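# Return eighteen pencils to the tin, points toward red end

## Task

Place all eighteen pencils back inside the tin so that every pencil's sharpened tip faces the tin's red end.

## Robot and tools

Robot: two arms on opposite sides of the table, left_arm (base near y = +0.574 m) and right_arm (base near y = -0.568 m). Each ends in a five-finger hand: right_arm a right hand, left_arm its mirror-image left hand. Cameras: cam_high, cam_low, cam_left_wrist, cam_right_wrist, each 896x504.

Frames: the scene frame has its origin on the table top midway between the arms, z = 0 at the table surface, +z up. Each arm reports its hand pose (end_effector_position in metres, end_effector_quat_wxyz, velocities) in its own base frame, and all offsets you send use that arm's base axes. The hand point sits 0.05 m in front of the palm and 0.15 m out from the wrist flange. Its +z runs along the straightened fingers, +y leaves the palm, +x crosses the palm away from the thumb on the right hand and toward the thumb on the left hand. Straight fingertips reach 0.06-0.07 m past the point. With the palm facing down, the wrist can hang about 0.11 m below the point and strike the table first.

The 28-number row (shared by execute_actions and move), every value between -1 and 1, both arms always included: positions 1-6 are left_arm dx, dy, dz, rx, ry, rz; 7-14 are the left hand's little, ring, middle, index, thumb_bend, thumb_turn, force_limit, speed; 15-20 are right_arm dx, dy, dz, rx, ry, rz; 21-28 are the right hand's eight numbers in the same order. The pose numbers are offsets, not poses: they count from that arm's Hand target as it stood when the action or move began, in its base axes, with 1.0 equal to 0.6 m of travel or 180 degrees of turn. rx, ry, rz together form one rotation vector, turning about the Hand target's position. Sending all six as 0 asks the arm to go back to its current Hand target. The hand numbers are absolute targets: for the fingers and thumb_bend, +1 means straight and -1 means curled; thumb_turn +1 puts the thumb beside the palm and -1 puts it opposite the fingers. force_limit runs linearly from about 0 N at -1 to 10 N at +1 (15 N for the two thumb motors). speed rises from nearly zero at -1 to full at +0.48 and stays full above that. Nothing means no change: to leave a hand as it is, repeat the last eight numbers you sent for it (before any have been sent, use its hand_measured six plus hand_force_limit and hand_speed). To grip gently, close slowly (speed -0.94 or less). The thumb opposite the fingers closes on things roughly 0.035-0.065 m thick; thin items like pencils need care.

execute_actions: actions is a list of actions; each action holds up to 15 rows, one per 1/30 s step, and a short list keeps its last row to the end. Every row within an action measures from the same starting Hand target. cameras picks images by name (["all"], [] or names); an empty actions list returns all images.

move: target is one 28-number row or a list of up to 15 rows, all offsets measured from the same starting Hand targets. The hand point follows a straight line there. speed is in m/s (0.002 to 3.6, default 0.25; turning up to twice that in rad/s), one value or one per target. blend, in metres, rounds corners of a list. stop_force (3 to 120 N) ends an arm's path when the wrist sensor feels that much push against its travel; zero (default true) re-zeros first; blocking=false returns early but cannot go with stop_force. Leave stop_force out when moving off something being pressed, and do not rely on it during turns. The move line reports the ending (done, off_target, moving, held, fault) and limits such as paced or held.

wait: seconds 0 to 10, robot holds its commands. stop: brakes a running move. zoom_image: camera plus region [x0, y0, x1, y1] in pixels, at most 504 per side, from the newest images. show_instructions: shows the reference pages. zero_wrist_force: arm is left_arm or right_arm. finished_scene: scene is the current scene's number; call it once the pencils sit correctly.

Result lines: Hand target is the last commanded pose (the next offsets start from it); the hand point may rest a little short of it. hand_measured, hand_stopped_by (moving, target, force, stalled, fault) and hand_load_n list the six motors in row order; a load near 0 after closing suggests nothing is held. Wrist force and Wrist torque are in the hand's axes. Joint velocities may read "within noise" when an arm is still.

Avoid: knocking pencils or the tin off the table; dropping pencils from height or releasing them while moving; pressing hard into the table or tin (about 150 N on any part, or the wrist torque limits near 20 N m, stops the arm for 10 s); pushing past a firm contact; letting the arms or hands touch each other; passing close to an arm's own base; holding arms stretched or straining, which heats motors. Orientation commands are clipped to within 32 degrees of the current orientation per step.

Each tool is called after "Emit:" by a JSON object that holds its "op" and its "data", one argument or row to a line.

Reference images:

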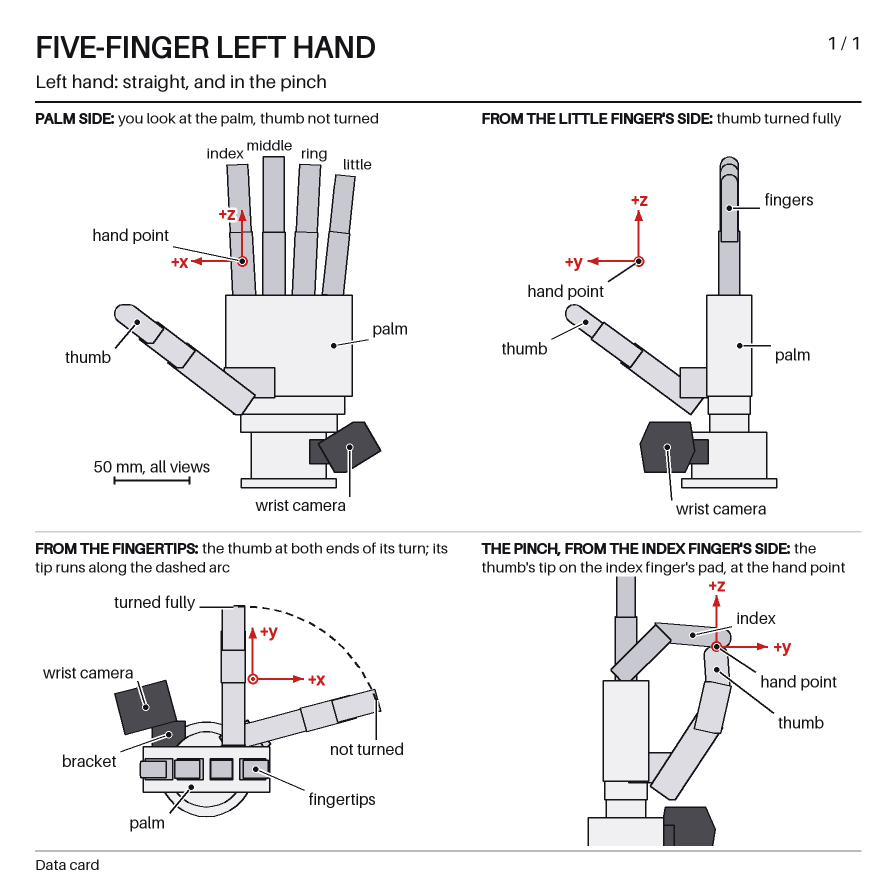

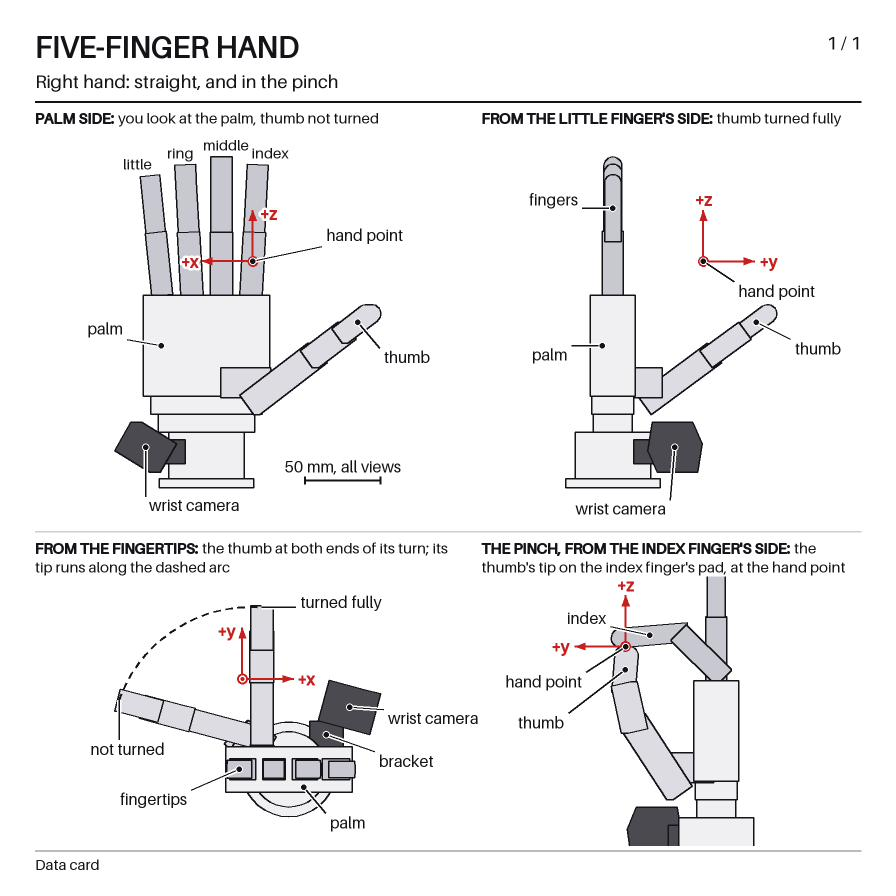

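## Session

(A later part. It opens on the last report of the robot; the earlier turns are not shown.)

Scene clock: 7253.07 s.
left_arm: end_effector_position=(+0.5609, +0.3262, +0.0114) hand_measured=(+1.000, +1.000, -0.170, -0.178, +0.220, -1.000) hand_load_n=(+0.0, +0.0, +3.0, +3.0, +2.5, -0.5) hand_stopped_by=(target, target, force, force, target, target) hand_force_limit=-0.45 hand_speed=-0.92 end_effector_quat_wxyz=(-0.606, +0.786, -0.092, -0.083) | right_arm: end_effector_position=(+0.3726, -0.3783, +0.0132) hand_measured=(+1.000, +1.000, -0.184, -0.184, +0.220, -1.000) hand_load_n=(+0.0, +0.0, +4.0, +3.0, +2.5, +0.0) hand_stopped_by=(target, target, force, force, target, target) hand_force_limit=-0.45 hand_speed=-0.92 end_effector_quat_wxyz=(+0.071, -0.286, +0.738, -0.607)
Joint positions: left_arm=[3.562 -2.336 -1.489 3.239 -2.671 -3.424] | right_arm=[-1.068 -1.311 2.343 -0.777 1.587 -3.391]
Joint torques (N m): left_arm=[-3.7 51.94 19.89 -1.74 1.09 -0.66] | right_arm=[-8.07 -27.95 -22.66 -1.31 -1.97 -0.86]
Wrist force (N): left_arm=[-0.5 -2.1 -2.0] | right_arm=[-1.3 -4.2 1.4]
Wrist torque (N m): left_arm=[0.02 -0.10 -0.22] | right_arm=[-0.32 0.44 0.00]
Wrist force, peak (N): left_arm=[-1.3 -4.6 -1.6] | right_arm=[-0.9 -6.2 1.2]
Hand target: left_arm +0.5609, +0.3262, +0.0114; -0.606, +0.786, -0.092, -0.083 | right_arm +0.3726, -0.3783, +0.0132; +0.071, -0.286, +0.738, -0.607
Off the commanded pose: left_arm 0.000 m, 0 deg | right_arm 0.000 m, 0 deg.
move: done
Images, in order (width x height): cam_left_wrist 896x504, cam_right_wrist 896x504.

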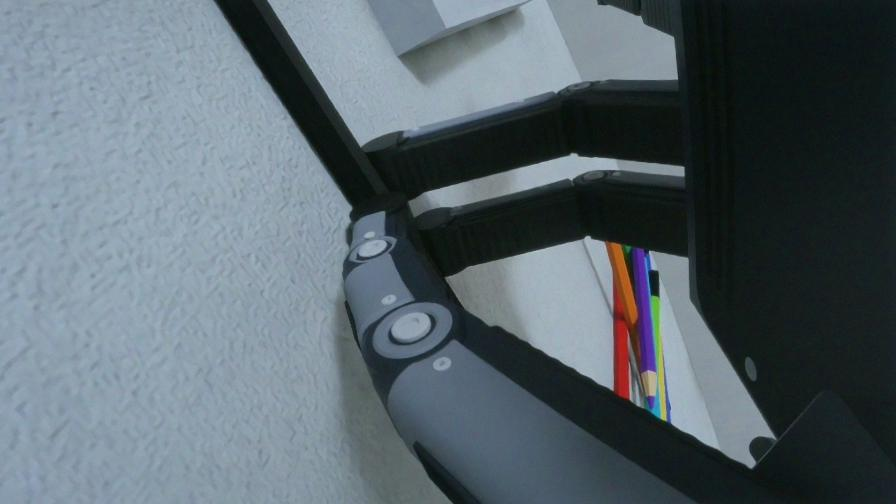

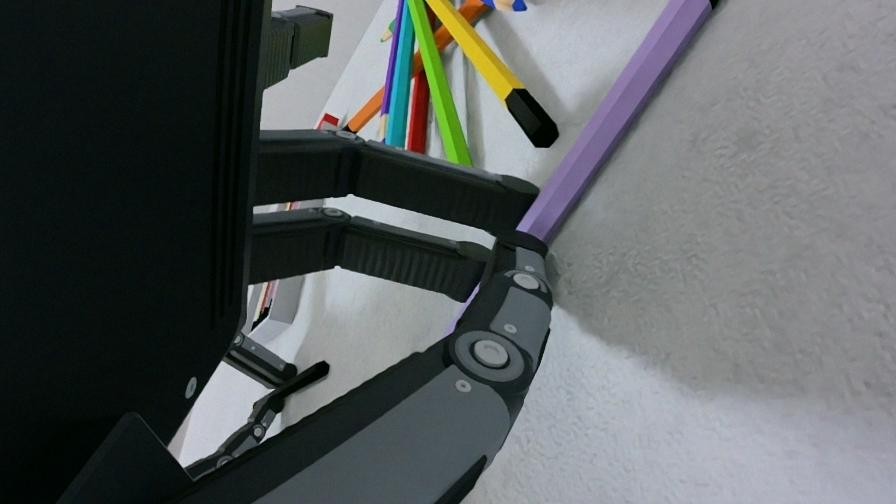

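Both pencils are gripped. Lifting slowly with both hands.

Emit:
{"op": "move", "data": {
  "target": [0,0,0.05,0,0,0,1,1,-0.65,-0.65,0.22,-1,-0.45,-0.92,0,0,0.05,0,0,0,1,1,-0.65,-0.65,0.22,-1,-0.45,-0.92],
  "speed": 0.03,
  "cameras": ["cam_left_wrist","cam_right_wrist"]
}}

Emit:
{"op": "zoom_image", "data": {
  "camera": "cam_left_wrist",
  "region": [250, 80, 550, 380]
}}

Emit:
{"op": "zoom_image", "data": {
  "camera": "cam_right_wrist",
  "region": [400, 80, 700, 380]
}}

Scene clock: 7260.17 s.
left_arm: end_effector_position=(+0.5609, +0.3262, +0.0416) hand_measured=(+1.000, +1.000, -0.170, -0.178, +0.220, -1.000) hand_load_n=(+0.0, +0.0, +3.0, +2.0, +3.0, +0.0) hand_stopped_by=(target, target, force, force, target, target) hand_force_limit=-0.45 hand_speed=-0.92 end_effector_quat_wxyz=(-0.606, +0.786, -0.092, -0.083) | right_arm: end_effector_position=(+0.3726, -0.3784, +0.0433) hand_measured=(+1.000, +1.000, -0.184, -0.184, +0.220, -1.000) hand_load_n=(+0.0, +0.0, +2.0, +1.5, +2.0, +0.5) hand_stopped_by=(target, target, force, force, target, target) hand_force_limit=-0.45 hand_speed=-0.92 end_effector_quat_wxyz=(+0.071, -0.286, +0.738, -0.607) end_effector_velocity=(+0.000, +0.000, -0.002) end_effector_angular_velocity=(+0.000, -0.001, +0.000)
Joint positions: left_arm=[3.562 -2.293 -1.475 3.183 -2.671 -3.424] | right_arm=[-1.068 -1.392 2.32 -0.673 1.587 -3.391]
Joint velocities: left_arm=[within noise] | right_arm=[0.001 0.005 0.001 -0.006 0 0.001]
Joint torques (N m): left_arm=[-0.89 33.63 12.01 0.74 -0.42 0.06] | right_arm=[-6.32 -10.11 -7.87 -2.73 -1.15 -0.6]
Wrist force (N): left_arm=[0.1 0.0 -1.6] | right_arm=[-1.3 -2.4 1.6]
Wrist torque (N m): left_arm=[0.01 -0.11 -0.22] | right_arm=[-0.27 0.33 0.01]
Wrist force, peak (N): left_arm=[-1.2 -4.1 -2.3] | right_arm=[-1.0 -6.3 1.1]
Hand target: left_arm +0.5609, +0.3262, +0.0414; -0.606, +0.786, -0.092, -0.083 | right_arm +0.3726, -0.3783, +0.0432; +0.071, -0.286, +0.738, -0.607
Off the commanded pose: left_arm 0.000 m, 0 deg | right_arm 0.000 m, 0 deg.
move: done
Images, in order (width x height): cam_left_wrist 896x504, cam_right_wrist 896x504.

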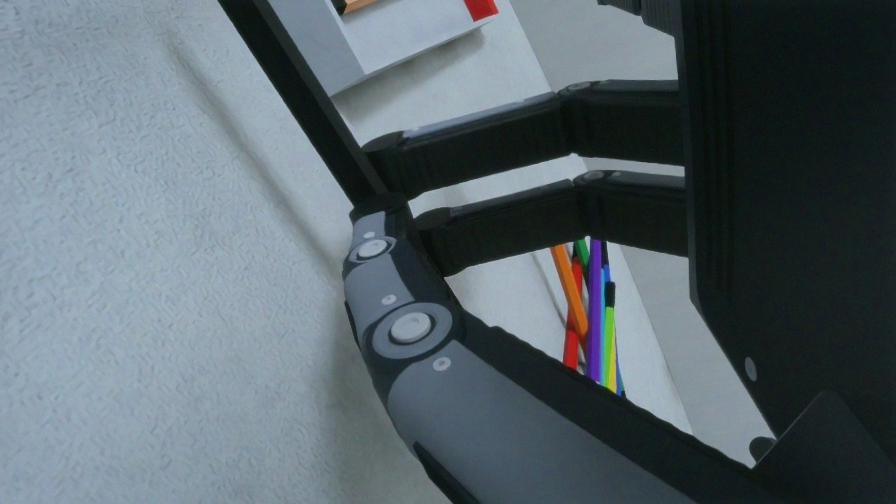

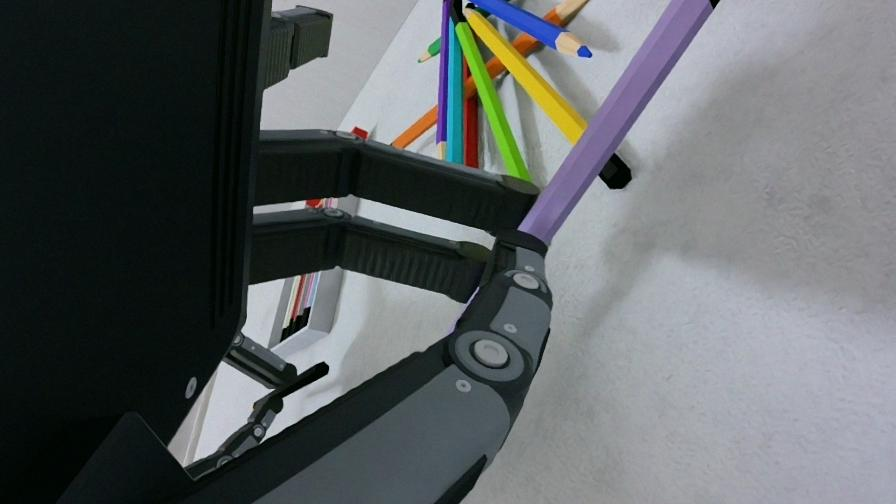

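Scaled by 1.680 from the camera's 896x504 image, which has a finer 1280x720 frame.

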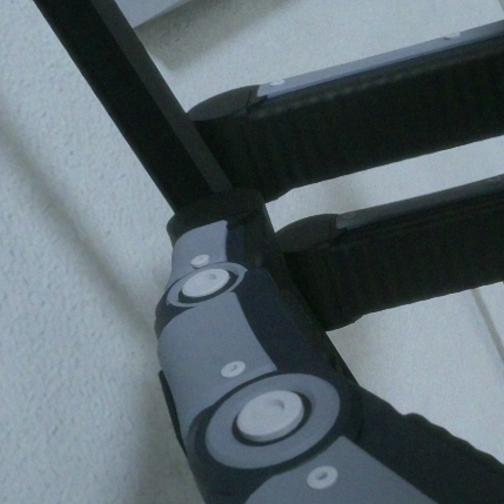

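Scaled by 1.680 from the camera's 896x504 image, which has a finer 1280x720 frame.

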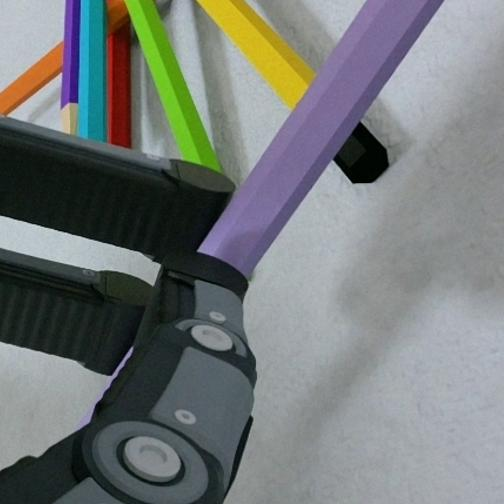

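Emit:
{"op": "execute_actions", "data": {
  "actions": [],
  "cameras": ["cam_high"]
}}

Emit:
{"op": "zoom_image", "data": {
  "camera": "cam_high",
  "region": [430, 320, 570, 460]
}}

Scene clock: 7268.63 s.
left_arm: end_effector_position=(+0.5609, +0.3262, +0.0414) hand_measured=(+1.000, +1.000, -0.170, -0.178, +0.220, -1.000) hand_load_n=(+0.0, +0.0, +3.0, +2.0, +3.0, +0.0) hand_stopped_by=(target, target, force, force, target, target) hand_force_limit=-0.45 hand_speed=-0.92 end_effector_quat_wxyz=(-0.606, +0.786, -0.092, -0.083) | right_arm: end_effector_position=(+0.3726, -0.3783, +0.0432) hand_measured=(+1.000, +1.000, -0.184, -0.184, +0.220, -1.000) hand_load_n=(+0.0, +0.0, +2.0, +1.5, +2.5, +0.0) hand_stopped_by=(target, target, force, force, target, target) hand_force_limit=-0.45 hand_speed=-0.92 end_effector_quat_wxyz=(+0.071, -0.286, +0.738, -0.607)
Joint positions: left_arm=[3.562 -2.293 -1.476 3.183 -2.671 -3.424] | right_arm=[-1.068 -1.392 2.321 -0.673 1.587 -3.391]
Joint velocities: within noise
Joint torques (N m): left_arm=[-0.1 33.14 9.46 0.78 -2 -2.44] | right_arm=[-5.6 -11.24 -0.64 0.44 -1.14 -0.54]
Wrist force (N): left_arm=[-0.1 -0.1 -1.6] | right_arm=[-1.3 -2.7 1.5]
Wrist torque (N m): left_arm=[0.01 -0.08 -0.23] | right_arm=[-0.30 0.35 0.00]
Wrist force, peak (N): left_arm=[-0.3 -0.2 -1.8] | right_arm=[-1.3 -2.6 1.7]
Hand target: left_arm +0.5609, +0.3262, +0.0414; -0.606, +0.786, -0.092, -0.083 | right_arm +0.3726, -0.3783, +0.0432; +0.071, -0.286, +0.738, -0.607
Off the commanded pose: left_arm 0.000 m, 0 deg | right_arm 0.000 m, 0 deg.
Images, in order (width x height): cam_high 896x504.

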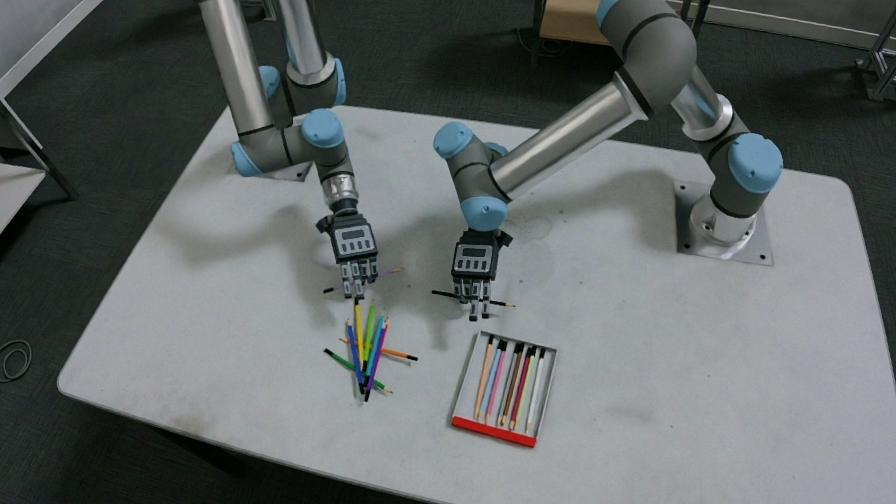

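Scaled by 3.600 from the camera's 896x504 image, which has a finer 1280x720 frame.

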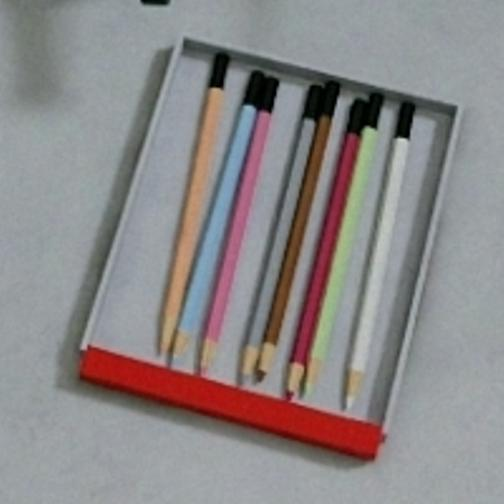

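Emit:
{"op": "move", "data": {
  "target": [
    [0,0,0.0977,0,0,0,1,1,-0.65,-0.65,0.22,-1,-0.45,-0.92,0,0,0.095,0,0,0,1,1,-0.65,-0.65,0.22,-1,-0.45,-0.92],
    [-0.1505,0.2433,0.0977,0,0,-0.4806,1,1,-0.65,-0.65,0.22,-1,-0.45,-0.92,0,0,0.095,0,0,0,1,1,-0.65,-0.65,0.22,-1,-0.45,-0.92]
  ],
  "speed": [0.12,0.25],
  "blend": 0.02,
  "cameras": ["cam_high","cam_left_wrist","cam_right_wrist"]
}}

Emit:
{"op": "zoom_image", "data": {
  "camera": "cam_high",
  "region": [430, 300, 570, 440]
}}

Scene clock: 7325.03 s.
left_arm: end_effector_position=(+0.4706, +0.4721, +0.1000) hand_measured=(+1.000, +1.000, -0.170, -0.178, +0.220, -1.000) hand_load_n=(+0.0, +0.0, +3.0, +1.5, +3.0, +0.0) hand_stopped_by=(target, target, force, force, target, target) hand_force_limit=-0.45 hand_speed=-0.92 end_effector_quat_wxyz=(+0.498, -0.509, +0.605, -0.355) | right_arm: end_effector_position=(+0.3726, -0.3783, +0.1002) hand_measured=(+1.000, +1.000, -0.184, -0.184, +0.220, -1.000) hand_load_n=(+0.0, +0.0, +2.0, +1.5, +2.0, +0.0) hand_stopped_by=(target, target, force, force, target, target) hand_force_limit=-0.45 hand_speed=-0.92 end_effector_quat_wxyz=(+0.071, -0.286, +0.738, -0.607)
Joint positions: left_arm=[4.487 -2.183 -1.518 2.991 -0.395 -2.219] | right_arm=[-1.068 -1.524 2.26 -0.481 1.587 -3.391]
Joint torques (N m): left_arm=[3.17 38.38 23.53 -3.83 2.56 2.24] | right_arm=[-9.06 -25.18 -3.45 0.86 -2.39 -1.1]
Wrist force (N): left_arm=[0.0 0.0 -1.5] | right_arm=[-1.3 -2.7 1.6]
Wrist torque (N m): left_arm=[-0.02 -0.08 -0.22] | right_arm=[-0.31 0.38 0.01]
Wrist force, peak (N): left_arm=[-1.0 0.5 -2.1] | right_arm=[-1.2 -3.6 1.4]
Hand target: left_arm +0.4706, +0.4722, +0.1001; +0.498, -0.509, +0.605, -0.355 | right_arm +0.3726, -0.3783, +0.1002; +0.071, -0.286, +0.738, -0.607
Off the commanded pose: left_arm 0.000 m, 0 deg | right_arm 0.000 m, 0 deg.
move: done
Images, in order (width x height): cam_high 896x504, cam_left_wrist 896x504, cam_right_wrist 896x504.

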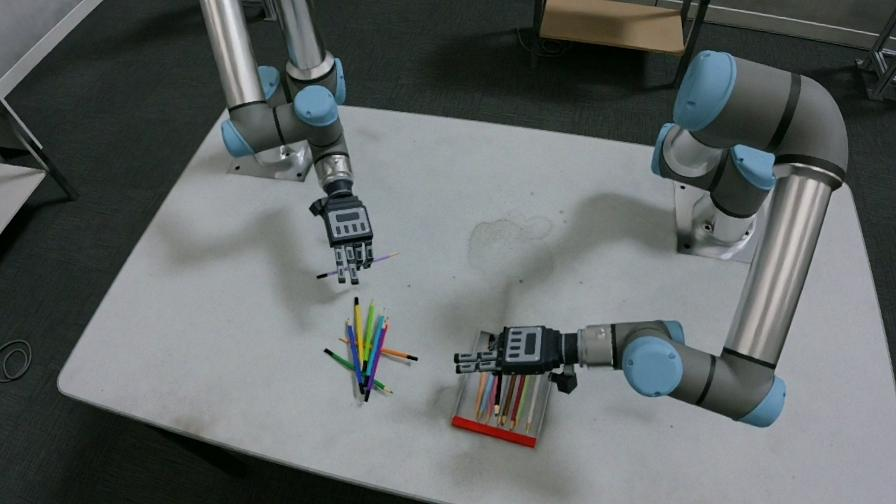

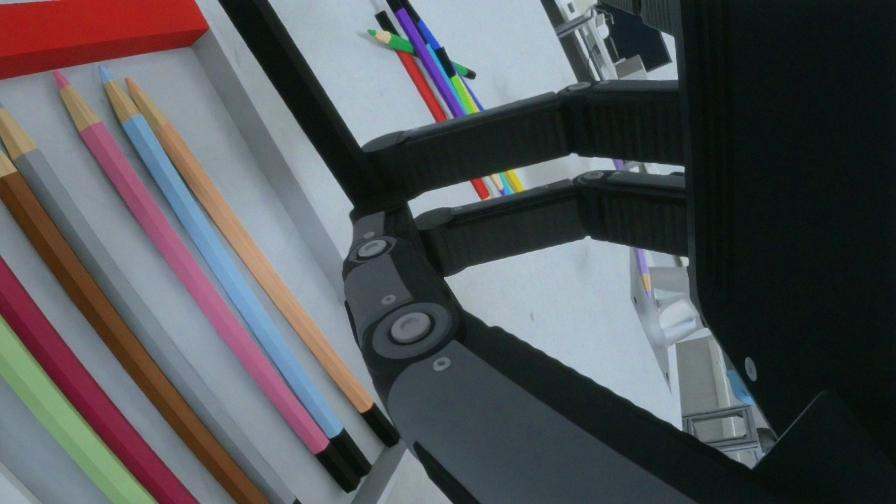

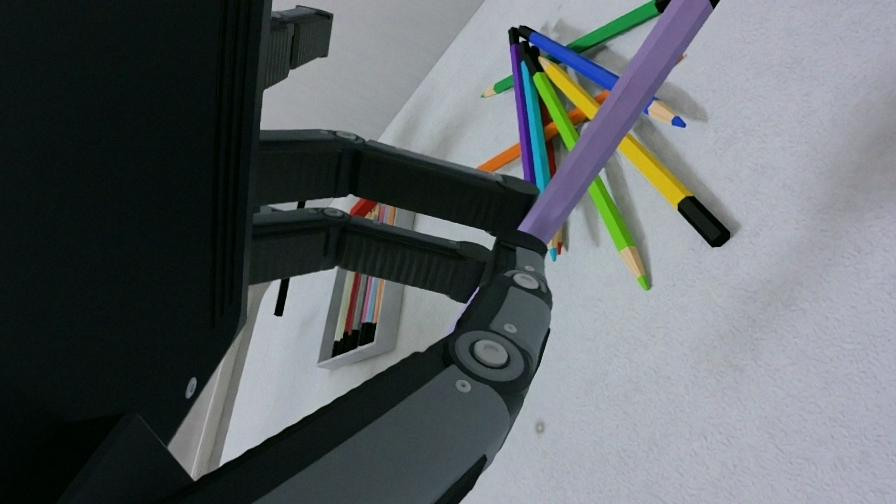

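Scaled by 3.600 from the camera's 896x504 image, which has a finer 1280x720 frame.

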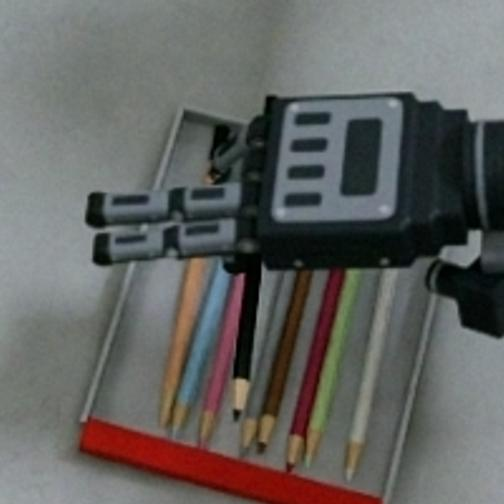

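Emit:
{"op": "move", "data": {
  "target": [0.0012,-0.0167,-0.0833,0,0,-0.0139,1,1,-0.65,-0.65,0.22,-1,-0.45,-0.92,0.3148,0.0118,-0.06,0,0,-0.1828,1,1,-0.65,-0.65,0.22,-1,-0.45,-0.92],
  "speed": 0.2,
  "cameras": ["cam_high","cam_left_wrist","cam_right_wrist"]
}}

Emit:
{"op": "zoom_image", "data": {
  "camera": "cam_high",
  "region": [430, 320, 570, 460]
}}

Scene clock: 7390.77 s.
left_arm: end_effector_position=(+0.4713, +0.4621, +0.0500) hand_measured=(+1.000, +1.000, -0.170, -0.178, +0.220, -1.000) hand_load_n=(+0.0, +0.0, +3.0, +1.5, +3.0, +0.0) hand_stopped_by=(target, target, force, force, target, target) hand_force_limit=-0.45 hand_speed=-0.92 end_effector_quat_wxyz=(+0.491, -0.496, +0.616, -0.366) | right_arm: end_effector_position=(+0.5614, -0.3712, +0.0641) hand_measured=(+1.000, +1.000, -0.184, -0.184, +0.220, -1.000) hand_load_n=(+0.0, +0.0, +2.0, +1.0, +2.0, +0.0) hand_stopped_by=(target, target, force, force, target, target) hand_force_limit=-0.45 hand_speed=-0.92 end_effector_quat_wxyz=(-0.104, -0.065, +0.789, -0.602)
Joint positions: left_arm=[4.485 -2.267 -1.536 3.022 -0.364 -2.142] | right_arm=[-0.481 -0.824 1.361 0.062 2.677 -2.847]
Joint torques (N m): left_arm=[-6.57 52.92 22.35 -3.41 -0.82 -2.55] | right_arm=[2.84 -33.93 -30.85 2.79 3.12 0.81]
Wrist force (N): left_arm=[-0.1 -0.1 -1.4] | right_arm=[-1.7 -2.7 1.9]
Wrist torque (N m): left_arm=[-0.03 -0.08 -0.21] | right_arm=[-0.21 0.40 -0.07]
Wrist force, peak (N): left_arm=[-0.1 -0.1 -1.8] | right_arm=[-2.2 -4.3 2.8]
Hand target: left_arm +0.4713, +0.4621, +0.0501; +0.491, -0.496, +0.616, -0.366 | right_arm +0.5615, -0.3712, +0.0642; -0.104, -0.065, +0.789, -0.602
Off the commanded pose: left_arm 0.000 m, 0 deg | right_arm 0.000 m, 0 deg.
move: done
Images, in order (width x height): cam_high 896x504, cam_left_wrist 896x504, cam_right_wrist 896x504.

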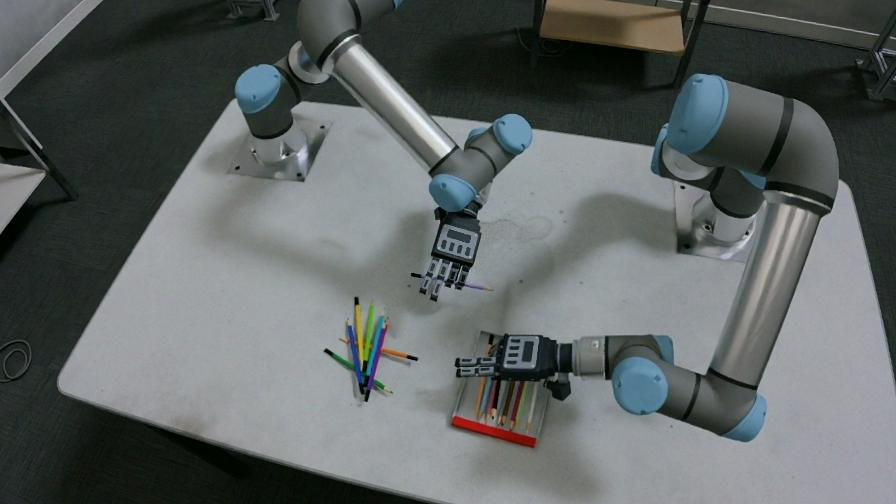

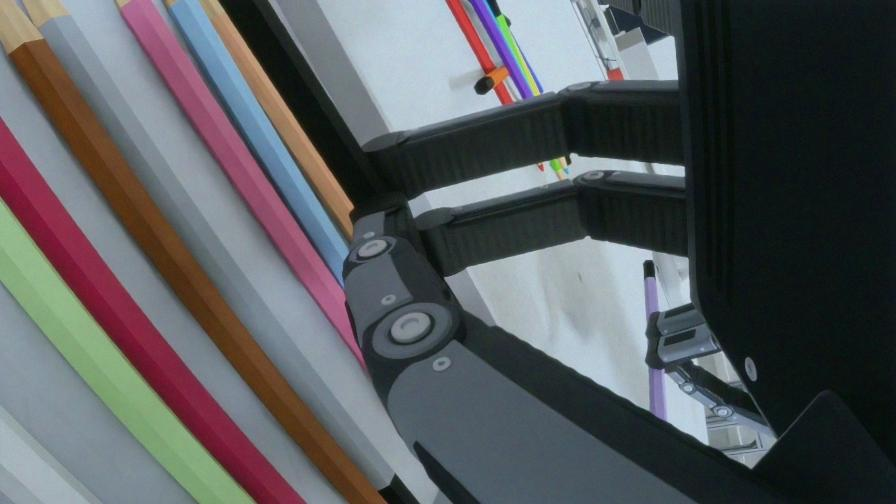

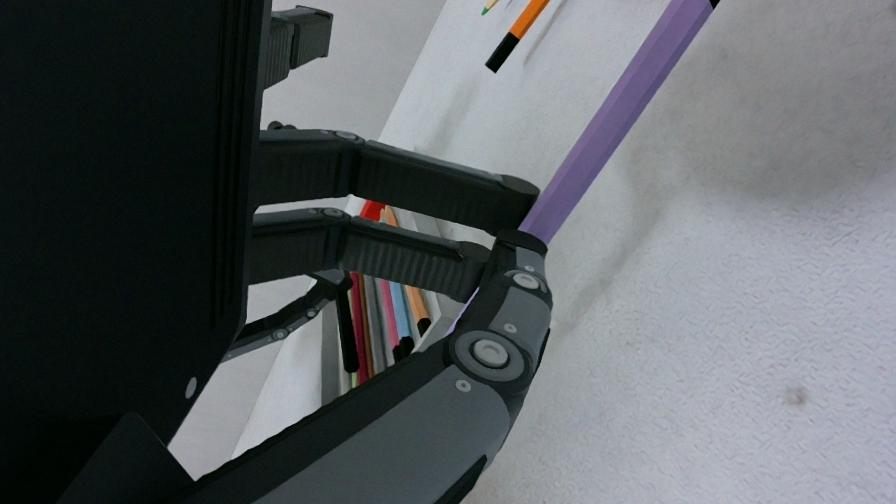

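Scaled by 3.600 from the camera's 896x504 image, which has a finer 1280x720 frame.

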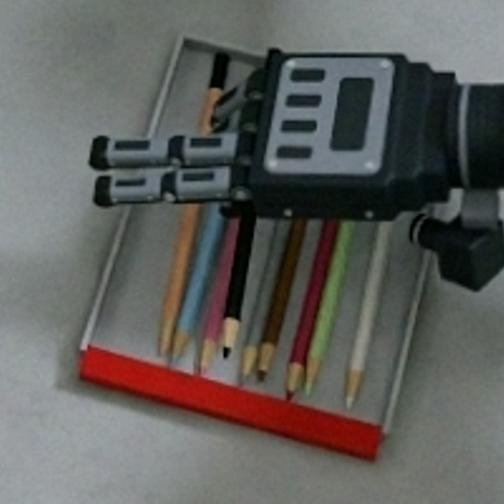

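Emit:
{"op": "move", "data": {
  "target": [-0.0117,0.0004,-0.0267,0,0,-0.0111,1,1,-0.65,-0.65,0.22,-1,-0.45,-0.92,0,0,-0.07,0,0,0,1,1,-0.65,-0.65,0.22,-1,-0.45,-0.92],
  "speed": 0.06
}}

Emit:
{"op": "move", "data": {
  "target": [0,0,-0.03,0,0,0,1,1,-0.65,-0.65,0.22,-1,-0.45,-0.92,0,0,-0.03,0,0,0,1,1,-0.65,-0.65,0.22,-1,-0.45,-0.92],
  "speed": 0.012,
  "stop_force": 3.5,
  "cameras": ["cam_high","cam_left_wrist","cam_right_wrist"]
}}

Emit:
{"op": "zoom_image", "data": {
  "camera": "cam_high",
  "region": [430, 320, 570, 460]
}}

Scene clock: 7407.23 s.
left_arm: end_effector_position=(+0.4642, +0.4625, +0.0341) hand_measured=(+1.000, +1.000, -0.170, -0.178, +0.220, -1.000) hand_load_n=(+0.0, +0.0, +3.0, +1.5, +3.0, +0.0) hand_stopped_by=(target, target, force, force, target, target) hand_force_limit=-0.45 hand_speed=-0.92 end_effector_quat_wxyz=(+0.484, -0.485, +0.625, -0.374) | right_arm: end_effector_position=(+0.5613, -0.3711, +0.0220) hand_measured=(+1.000, +1.000, -0.184, -0.184, +0.220, -1.000) hand_load_n=(+0.0, -0.5, +2.0, +1.5, +2.0, +0.5) hand_stopped_by=(target, target, force, force, target, target) hand_force_limit=-0.45 hand_speed=-0.92 end_effector_quat_wxyz=(-0.104, -0.065, +0.789, -0.602)
Joint positions: left_arm=[4.501 -2.323 -1.506 2.943 -0.33 -2.031] | right_arm=[-0.481 -0.768 1.384 -0.016 2.677 -2.847]
Joint torques (N m): left_arm=[-6.62 54.45 8.18 0.59 -0.9 -2.58] | right_arm=[4.11 -52.51 -25.27 2.6 2.18 -0.84]
Wrist force (N): left_arm=[-0.3 -0.1 -1.5] | right_arm=[-1.7 -2.0 1.9]
Wrist torque (N m): left_arm=[-0.02 -0.05 -0.23] | right_arm=[-0.09 0.39 -0.05]
Wrist force, peak (N): left_arm=[-0.4 0.0 -1.9] | right_arm=[-1.7 -3.5 2.0]
Hand target: left_arm +0.4643, +0.4624, +0.0341; +0.484, -0.485, +0.625, -0.374 | right_arm +0.5615, -0.3712, +0.0222; -0.104, -0.065, +0.789, -0.602
Off the commanded pose: left_arm 0.000 m, 0 deg | right_arm 0.000 m, 0 deg.
move: done

Scene clock: 7409.23 s.
left_arm: end_effector_position=(+0.4643, +0.4624, +0.0238) hand_measured=(+1.000, +1.000, -0.170, -0.178, +0.220, -1.000) hand_load_n=(+0.0, +0.0, +3.0, +1.0, +3.0, -0.5) hand_stopped_by=(target, target, force, force, target, target) hand_force_limit=-0.45 hand_speed=-0.92 end_effector_quat_wxyz=(+0.484, -0.485, +0.625, -0.374) | right_arm: end_effector_position=(+0.5614, -0.3712, +0.0134) hand_measured=(+1.000, +1.000, -0.184, -0.184, +0.220, -1.000) hand_load_n=(+0.0, +0.0, +2.5, +1.5, +1.5, +0.0) hand_stopped_by=(target, target, force, force, target, target) hand_force_limit=-0.45 hand_speed=-0.92 end_effector_quat_wxyz=(-0.104, -0.065, +0.789, -0.602)
Joint positions: left_arm=[4.501 -2.339 -1.51 2.962 -0.33 -2.03] | right_arm=[-0.481 -0.756 1.387 -0.032 2.677 -2.847]
Joint torques (N m): left_arm=[-8.21 51.57 20.63 -3.66 -0.64 1.59] | right_arm=[2.14 -51.35 -29.76 2.78 -0.09 0.57]
Wrist force (N): left_arm=[-1.3 -4.0 -2.7] | right_arm=[-1.6 -3.6 1.6]
Wrist torque (N m): left_arm=[-0.02 -0.05 -0.24] | right_arm=[-0.14 0.39 -0.05]
Wrist force, peak (N): left_arm=[-2.9 -9.9 -4.5] | right_arm=[-0.3 -11.3 -1.7]
Hand target: left_arm +0.4643, +0.4624, +0.0238; +0.484, -0.485, +0.625, -0.374 (not the last commanded pose) | right_arm +0.5614, -0.3712, +0.0134; -0.104, -0.065, +0.789, -0.602 (not the last commanded pose)
Off the commanded pose: left_arm 0.008 m, 0 deg | right_arm 0.009 m, 0 deg.
move: contact (left_arm, right_arm)
Images, in order (width x height): cam_high 896x504, cam_left_wrist 896x504, cam_right_wrist 896x504.

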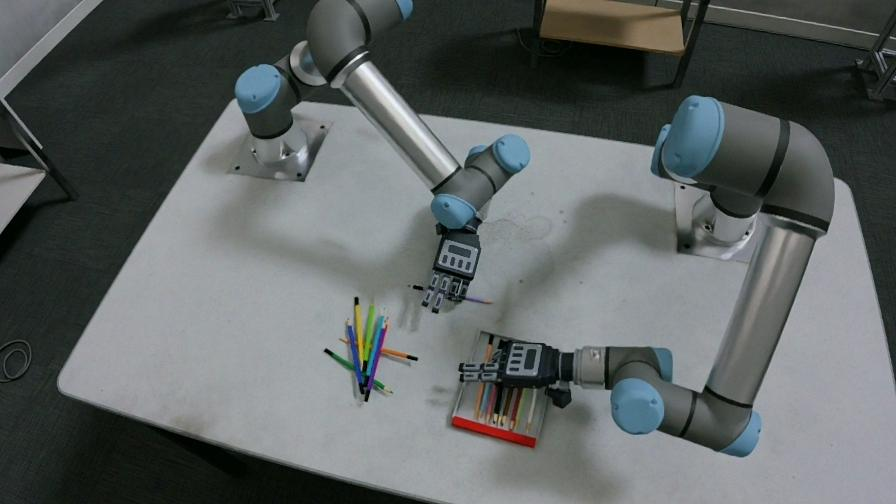

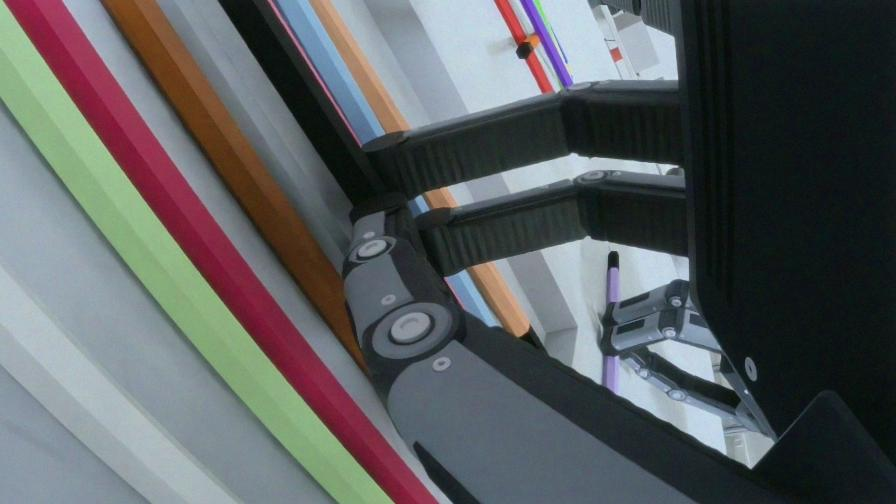

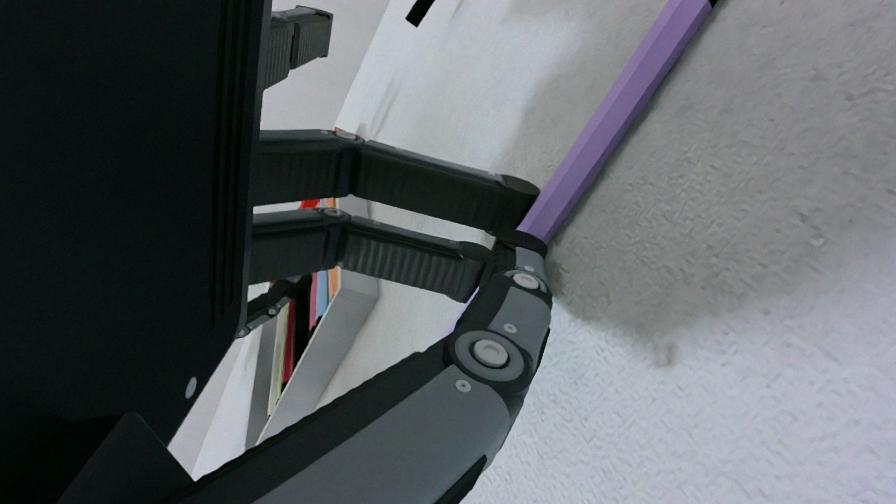

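Scaled by 3.600 from the camera's 896x504 image, which has a finer 1280x720 frame.

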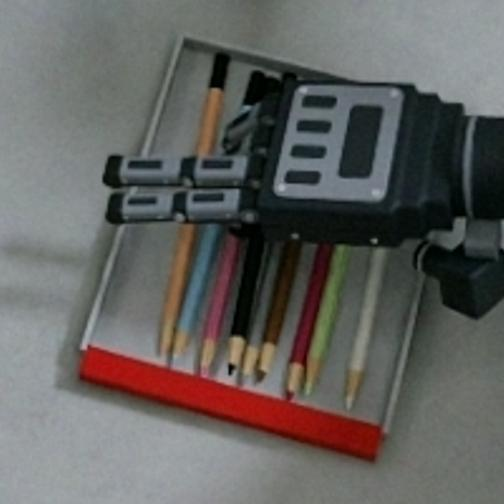

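Emit:
{"op": "move", "data": {
  "target": [0,0,0,0,0,0,1,1,-0.1,-0.1,0.22,-1,-0.45,-0.88,0,0,0,0,0,0,1,1,-0.1,-0.1,0.22,-1,-0.45,-0.88]
}}

Emit:
{"op": "move", "data": {
  "target": [
    [0,0,0.06,0,0,0,1,1,-0.1,-0.1,0.22,-1,-0.45,-0.88,0,0,0.06,0,0,0,1,1,-0.1,-0.1,0.22,-1,-0.45,-0.88],
    [0,0,0.2,0,0,0,1,1,-0.1,-0.1,0.22,-1,-0.45,-0.88,0,0,0.15,0,0,0,1,1,-0.1,-0.1,0.22,-1,-0.45,-0.88]
  ],
  "speed": [0.06,0.15],
  "blend": 0.01,
  "cameras": ["cam_high","cam_left_wrist","cam_right_wrist"]
}}

Emit:
{"op": "zoom_image", "data": {
  "camera": "cam_high",
  "region": [430, 320, 570, 460]
}}

Emit:
{"op": "zoom_image", "data": {
  "camera": "cam_high",
  "region": [300, 260, 440, 400]
}}

Scene clock: 7417.23 s.
left_arm: end_effector_position=(+0.4643, +0.4624, +0.0238) hand_measured=(+1.000, +1.000, -0.100, -0.100, +0.220, -1.000) hand_load_n=(+0.0, +0.0, +0.0, -1.5, +0.0, +0.0) hand_stopped_by=(target, target, target, target, target, target) hand_force_limit=-0.45 hand_speed=-0.88 end_effector_quat_wxyz=(+0.484, -0.485, +0.625, -0.374) | right_arm: end_effector_position=(+0.5614, -0.3712, +0.0134) hand_measured=(+1.000, +1.000, -0.100, -0.100, +0.220, -1.000) hand_load_n=(+0.0, +0.0, +0.0, +0.0, +0.0, +0.0) hand_stopped_by=(target, target, target, target, target, target) hand_force_limit=-0.45 hand_speed=-0.88 end_effector_quat_wxyz=(-0.104, -0.065, +0.789, -0.602)
Joint positions: left_arm=[4.501 -2.339 -1.51 2.962 -0.33 -2.03] | right_arm=[-0.481 -0.756 1.387 -0.032 2.677 -2.847]
Joint torques (N m): left_arm=[-8.6 50.39 19.82 -2.9 -0.83 0.3] | right_arm=[3.41 -51.34 -29.57 1.86 -0.11 0.79]
Wrist force (N): left_arm=[-1.3 -3.8 -3.4] | right_arm=[-1.6 -2.0 2.0]
Wrist torque (N m): left_arm=[-0.04 -0.09 -0.22] | right_arm=[-0.09 0.39 -0.04]
Wrist force, peak (N): left_arm=[-1.7 -5.7 -4.3] | right_arm=[-1.6 -4.2 1.7]
Hand target: left_arm +0.4643, +0.4624, +0.0238; +0.484, -0.485, +0.625, -0.374 | right_arm +0.5614, -0.3712, +0.0134; -0.104, -0.065, +0.789, -0.602
Off the commanded pose: left_arm 0.000 m, 0 deg | right_arm 0.000 m, 0 deg.
move: done

Scene clock: 7418.87 s.
left_arm: end_effector_position=(+0.4643, +0.4624, +0.1437) hand_measured=(+1.000, +1.000, -0.100, -0.100, +0.220, -1.000) hand_load_n=(+0.0, +0.0, +0.0, +0.0, +0.5, +0.0) hand_stopped_by=(target, target, target, target, target, target) hand_force_limit=-0.45 hand_speed=-0.88 end_effector_quat_wxyz=(+0.484, -0.485, +0.625, -0.374) | right_arm: end_effector_position=(+0.5615, -0.3712, +0.1035) hand_measured=(+1.000, +1.000, -0.100, -0.100, +0.220, -1.000) hand_load_n=(+0.0, +0.0, +0.0, +0.0, +0.0, +0.0) hand_stopped_by=(target, target, target, target, target, target) hand_force_limit=-0.45 hand_speed=-0.88 end_effector_quat_wxyz=(-0.104, -0.065, +0.789, -0.602)
Joint positions: left_arm=[4.501 -2.181 -1.429 2.725 -0.33 -2.03] | right_arm=[-0.481 -0.869 1.329 0.138 2.677 -2.847]
Joint torques (N m): left_arm=[8.51 46.06 14.18 -1.85 2.27 -1.37] | right_arm=[-1.22 -39.81 -4.78 0.62 -0.28 -0.19]
Wrist force (N): left_arm=[-0.2 -0.2 -1.5] | right_arm=[-1.5 -2.8 2.3]
Wrist torque (N m): left_arm=[-0.01 -0.06 -0.22] | right_arm=[-0.29 0.35 -0.05]
Wrist force, peak (N): left_arm=[-1.8 -4.9 -3.6] | right_arm=[-1.4 -3.6 2.1]
Hand target: left_arm +0.4643, +0.4624, +0.1438; +0.484, -0.485, +0.625, -0.374 | right_arm +0.5614, -0.3712, +0.1034; -0.104, -0.065, +0.789, -0.602
Off the commanded pose: left_arm 0.000 m, 0 deg | right_arm 0.000 m, 0 deg.
move: done
Images, in order (width x height): cam_high 896x504, cam_left_wrist 896x504, cam_right_wrist 896x504.

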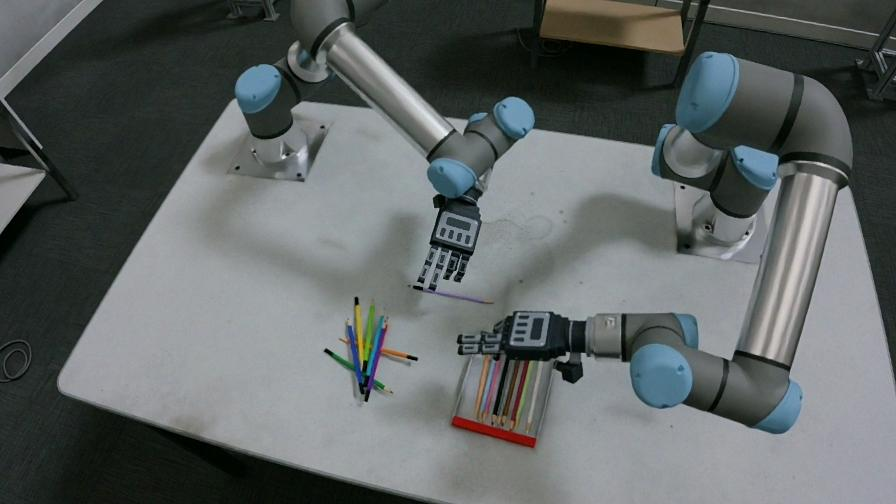

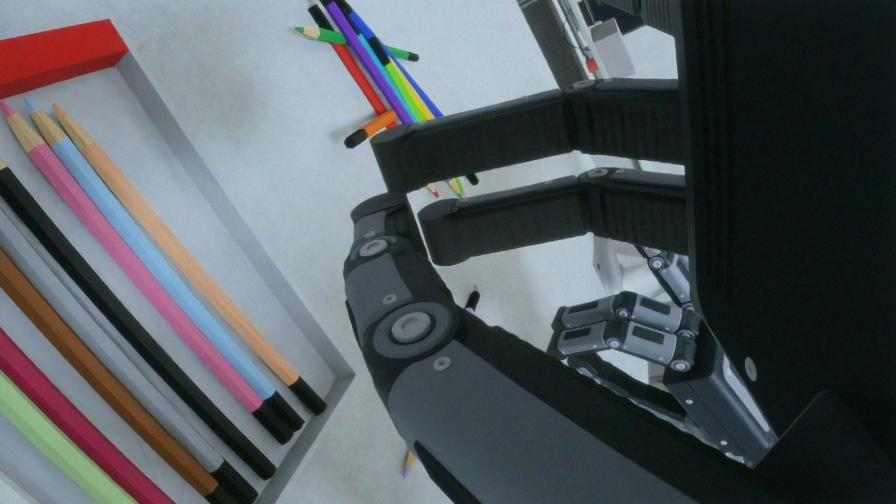

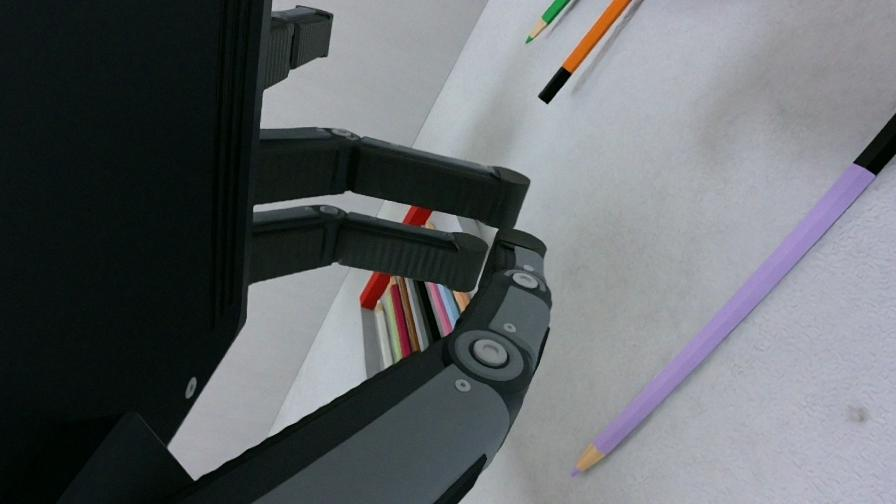

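Scaled by 3.600 from the camera's 896x504 image, which has a finer 1280x720 frame.

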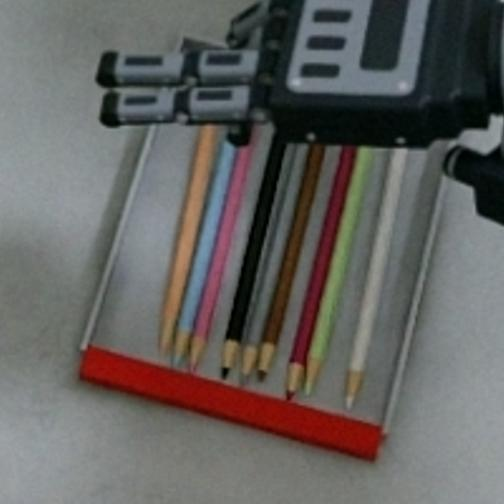

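Scaled by 3.600 from the camera's 896x504 image, which has a finer 1280x720 frame.

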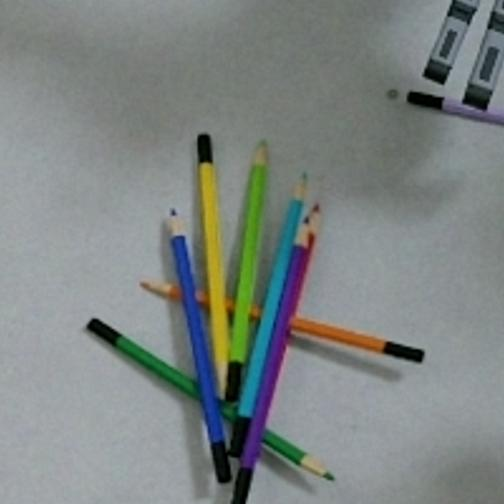

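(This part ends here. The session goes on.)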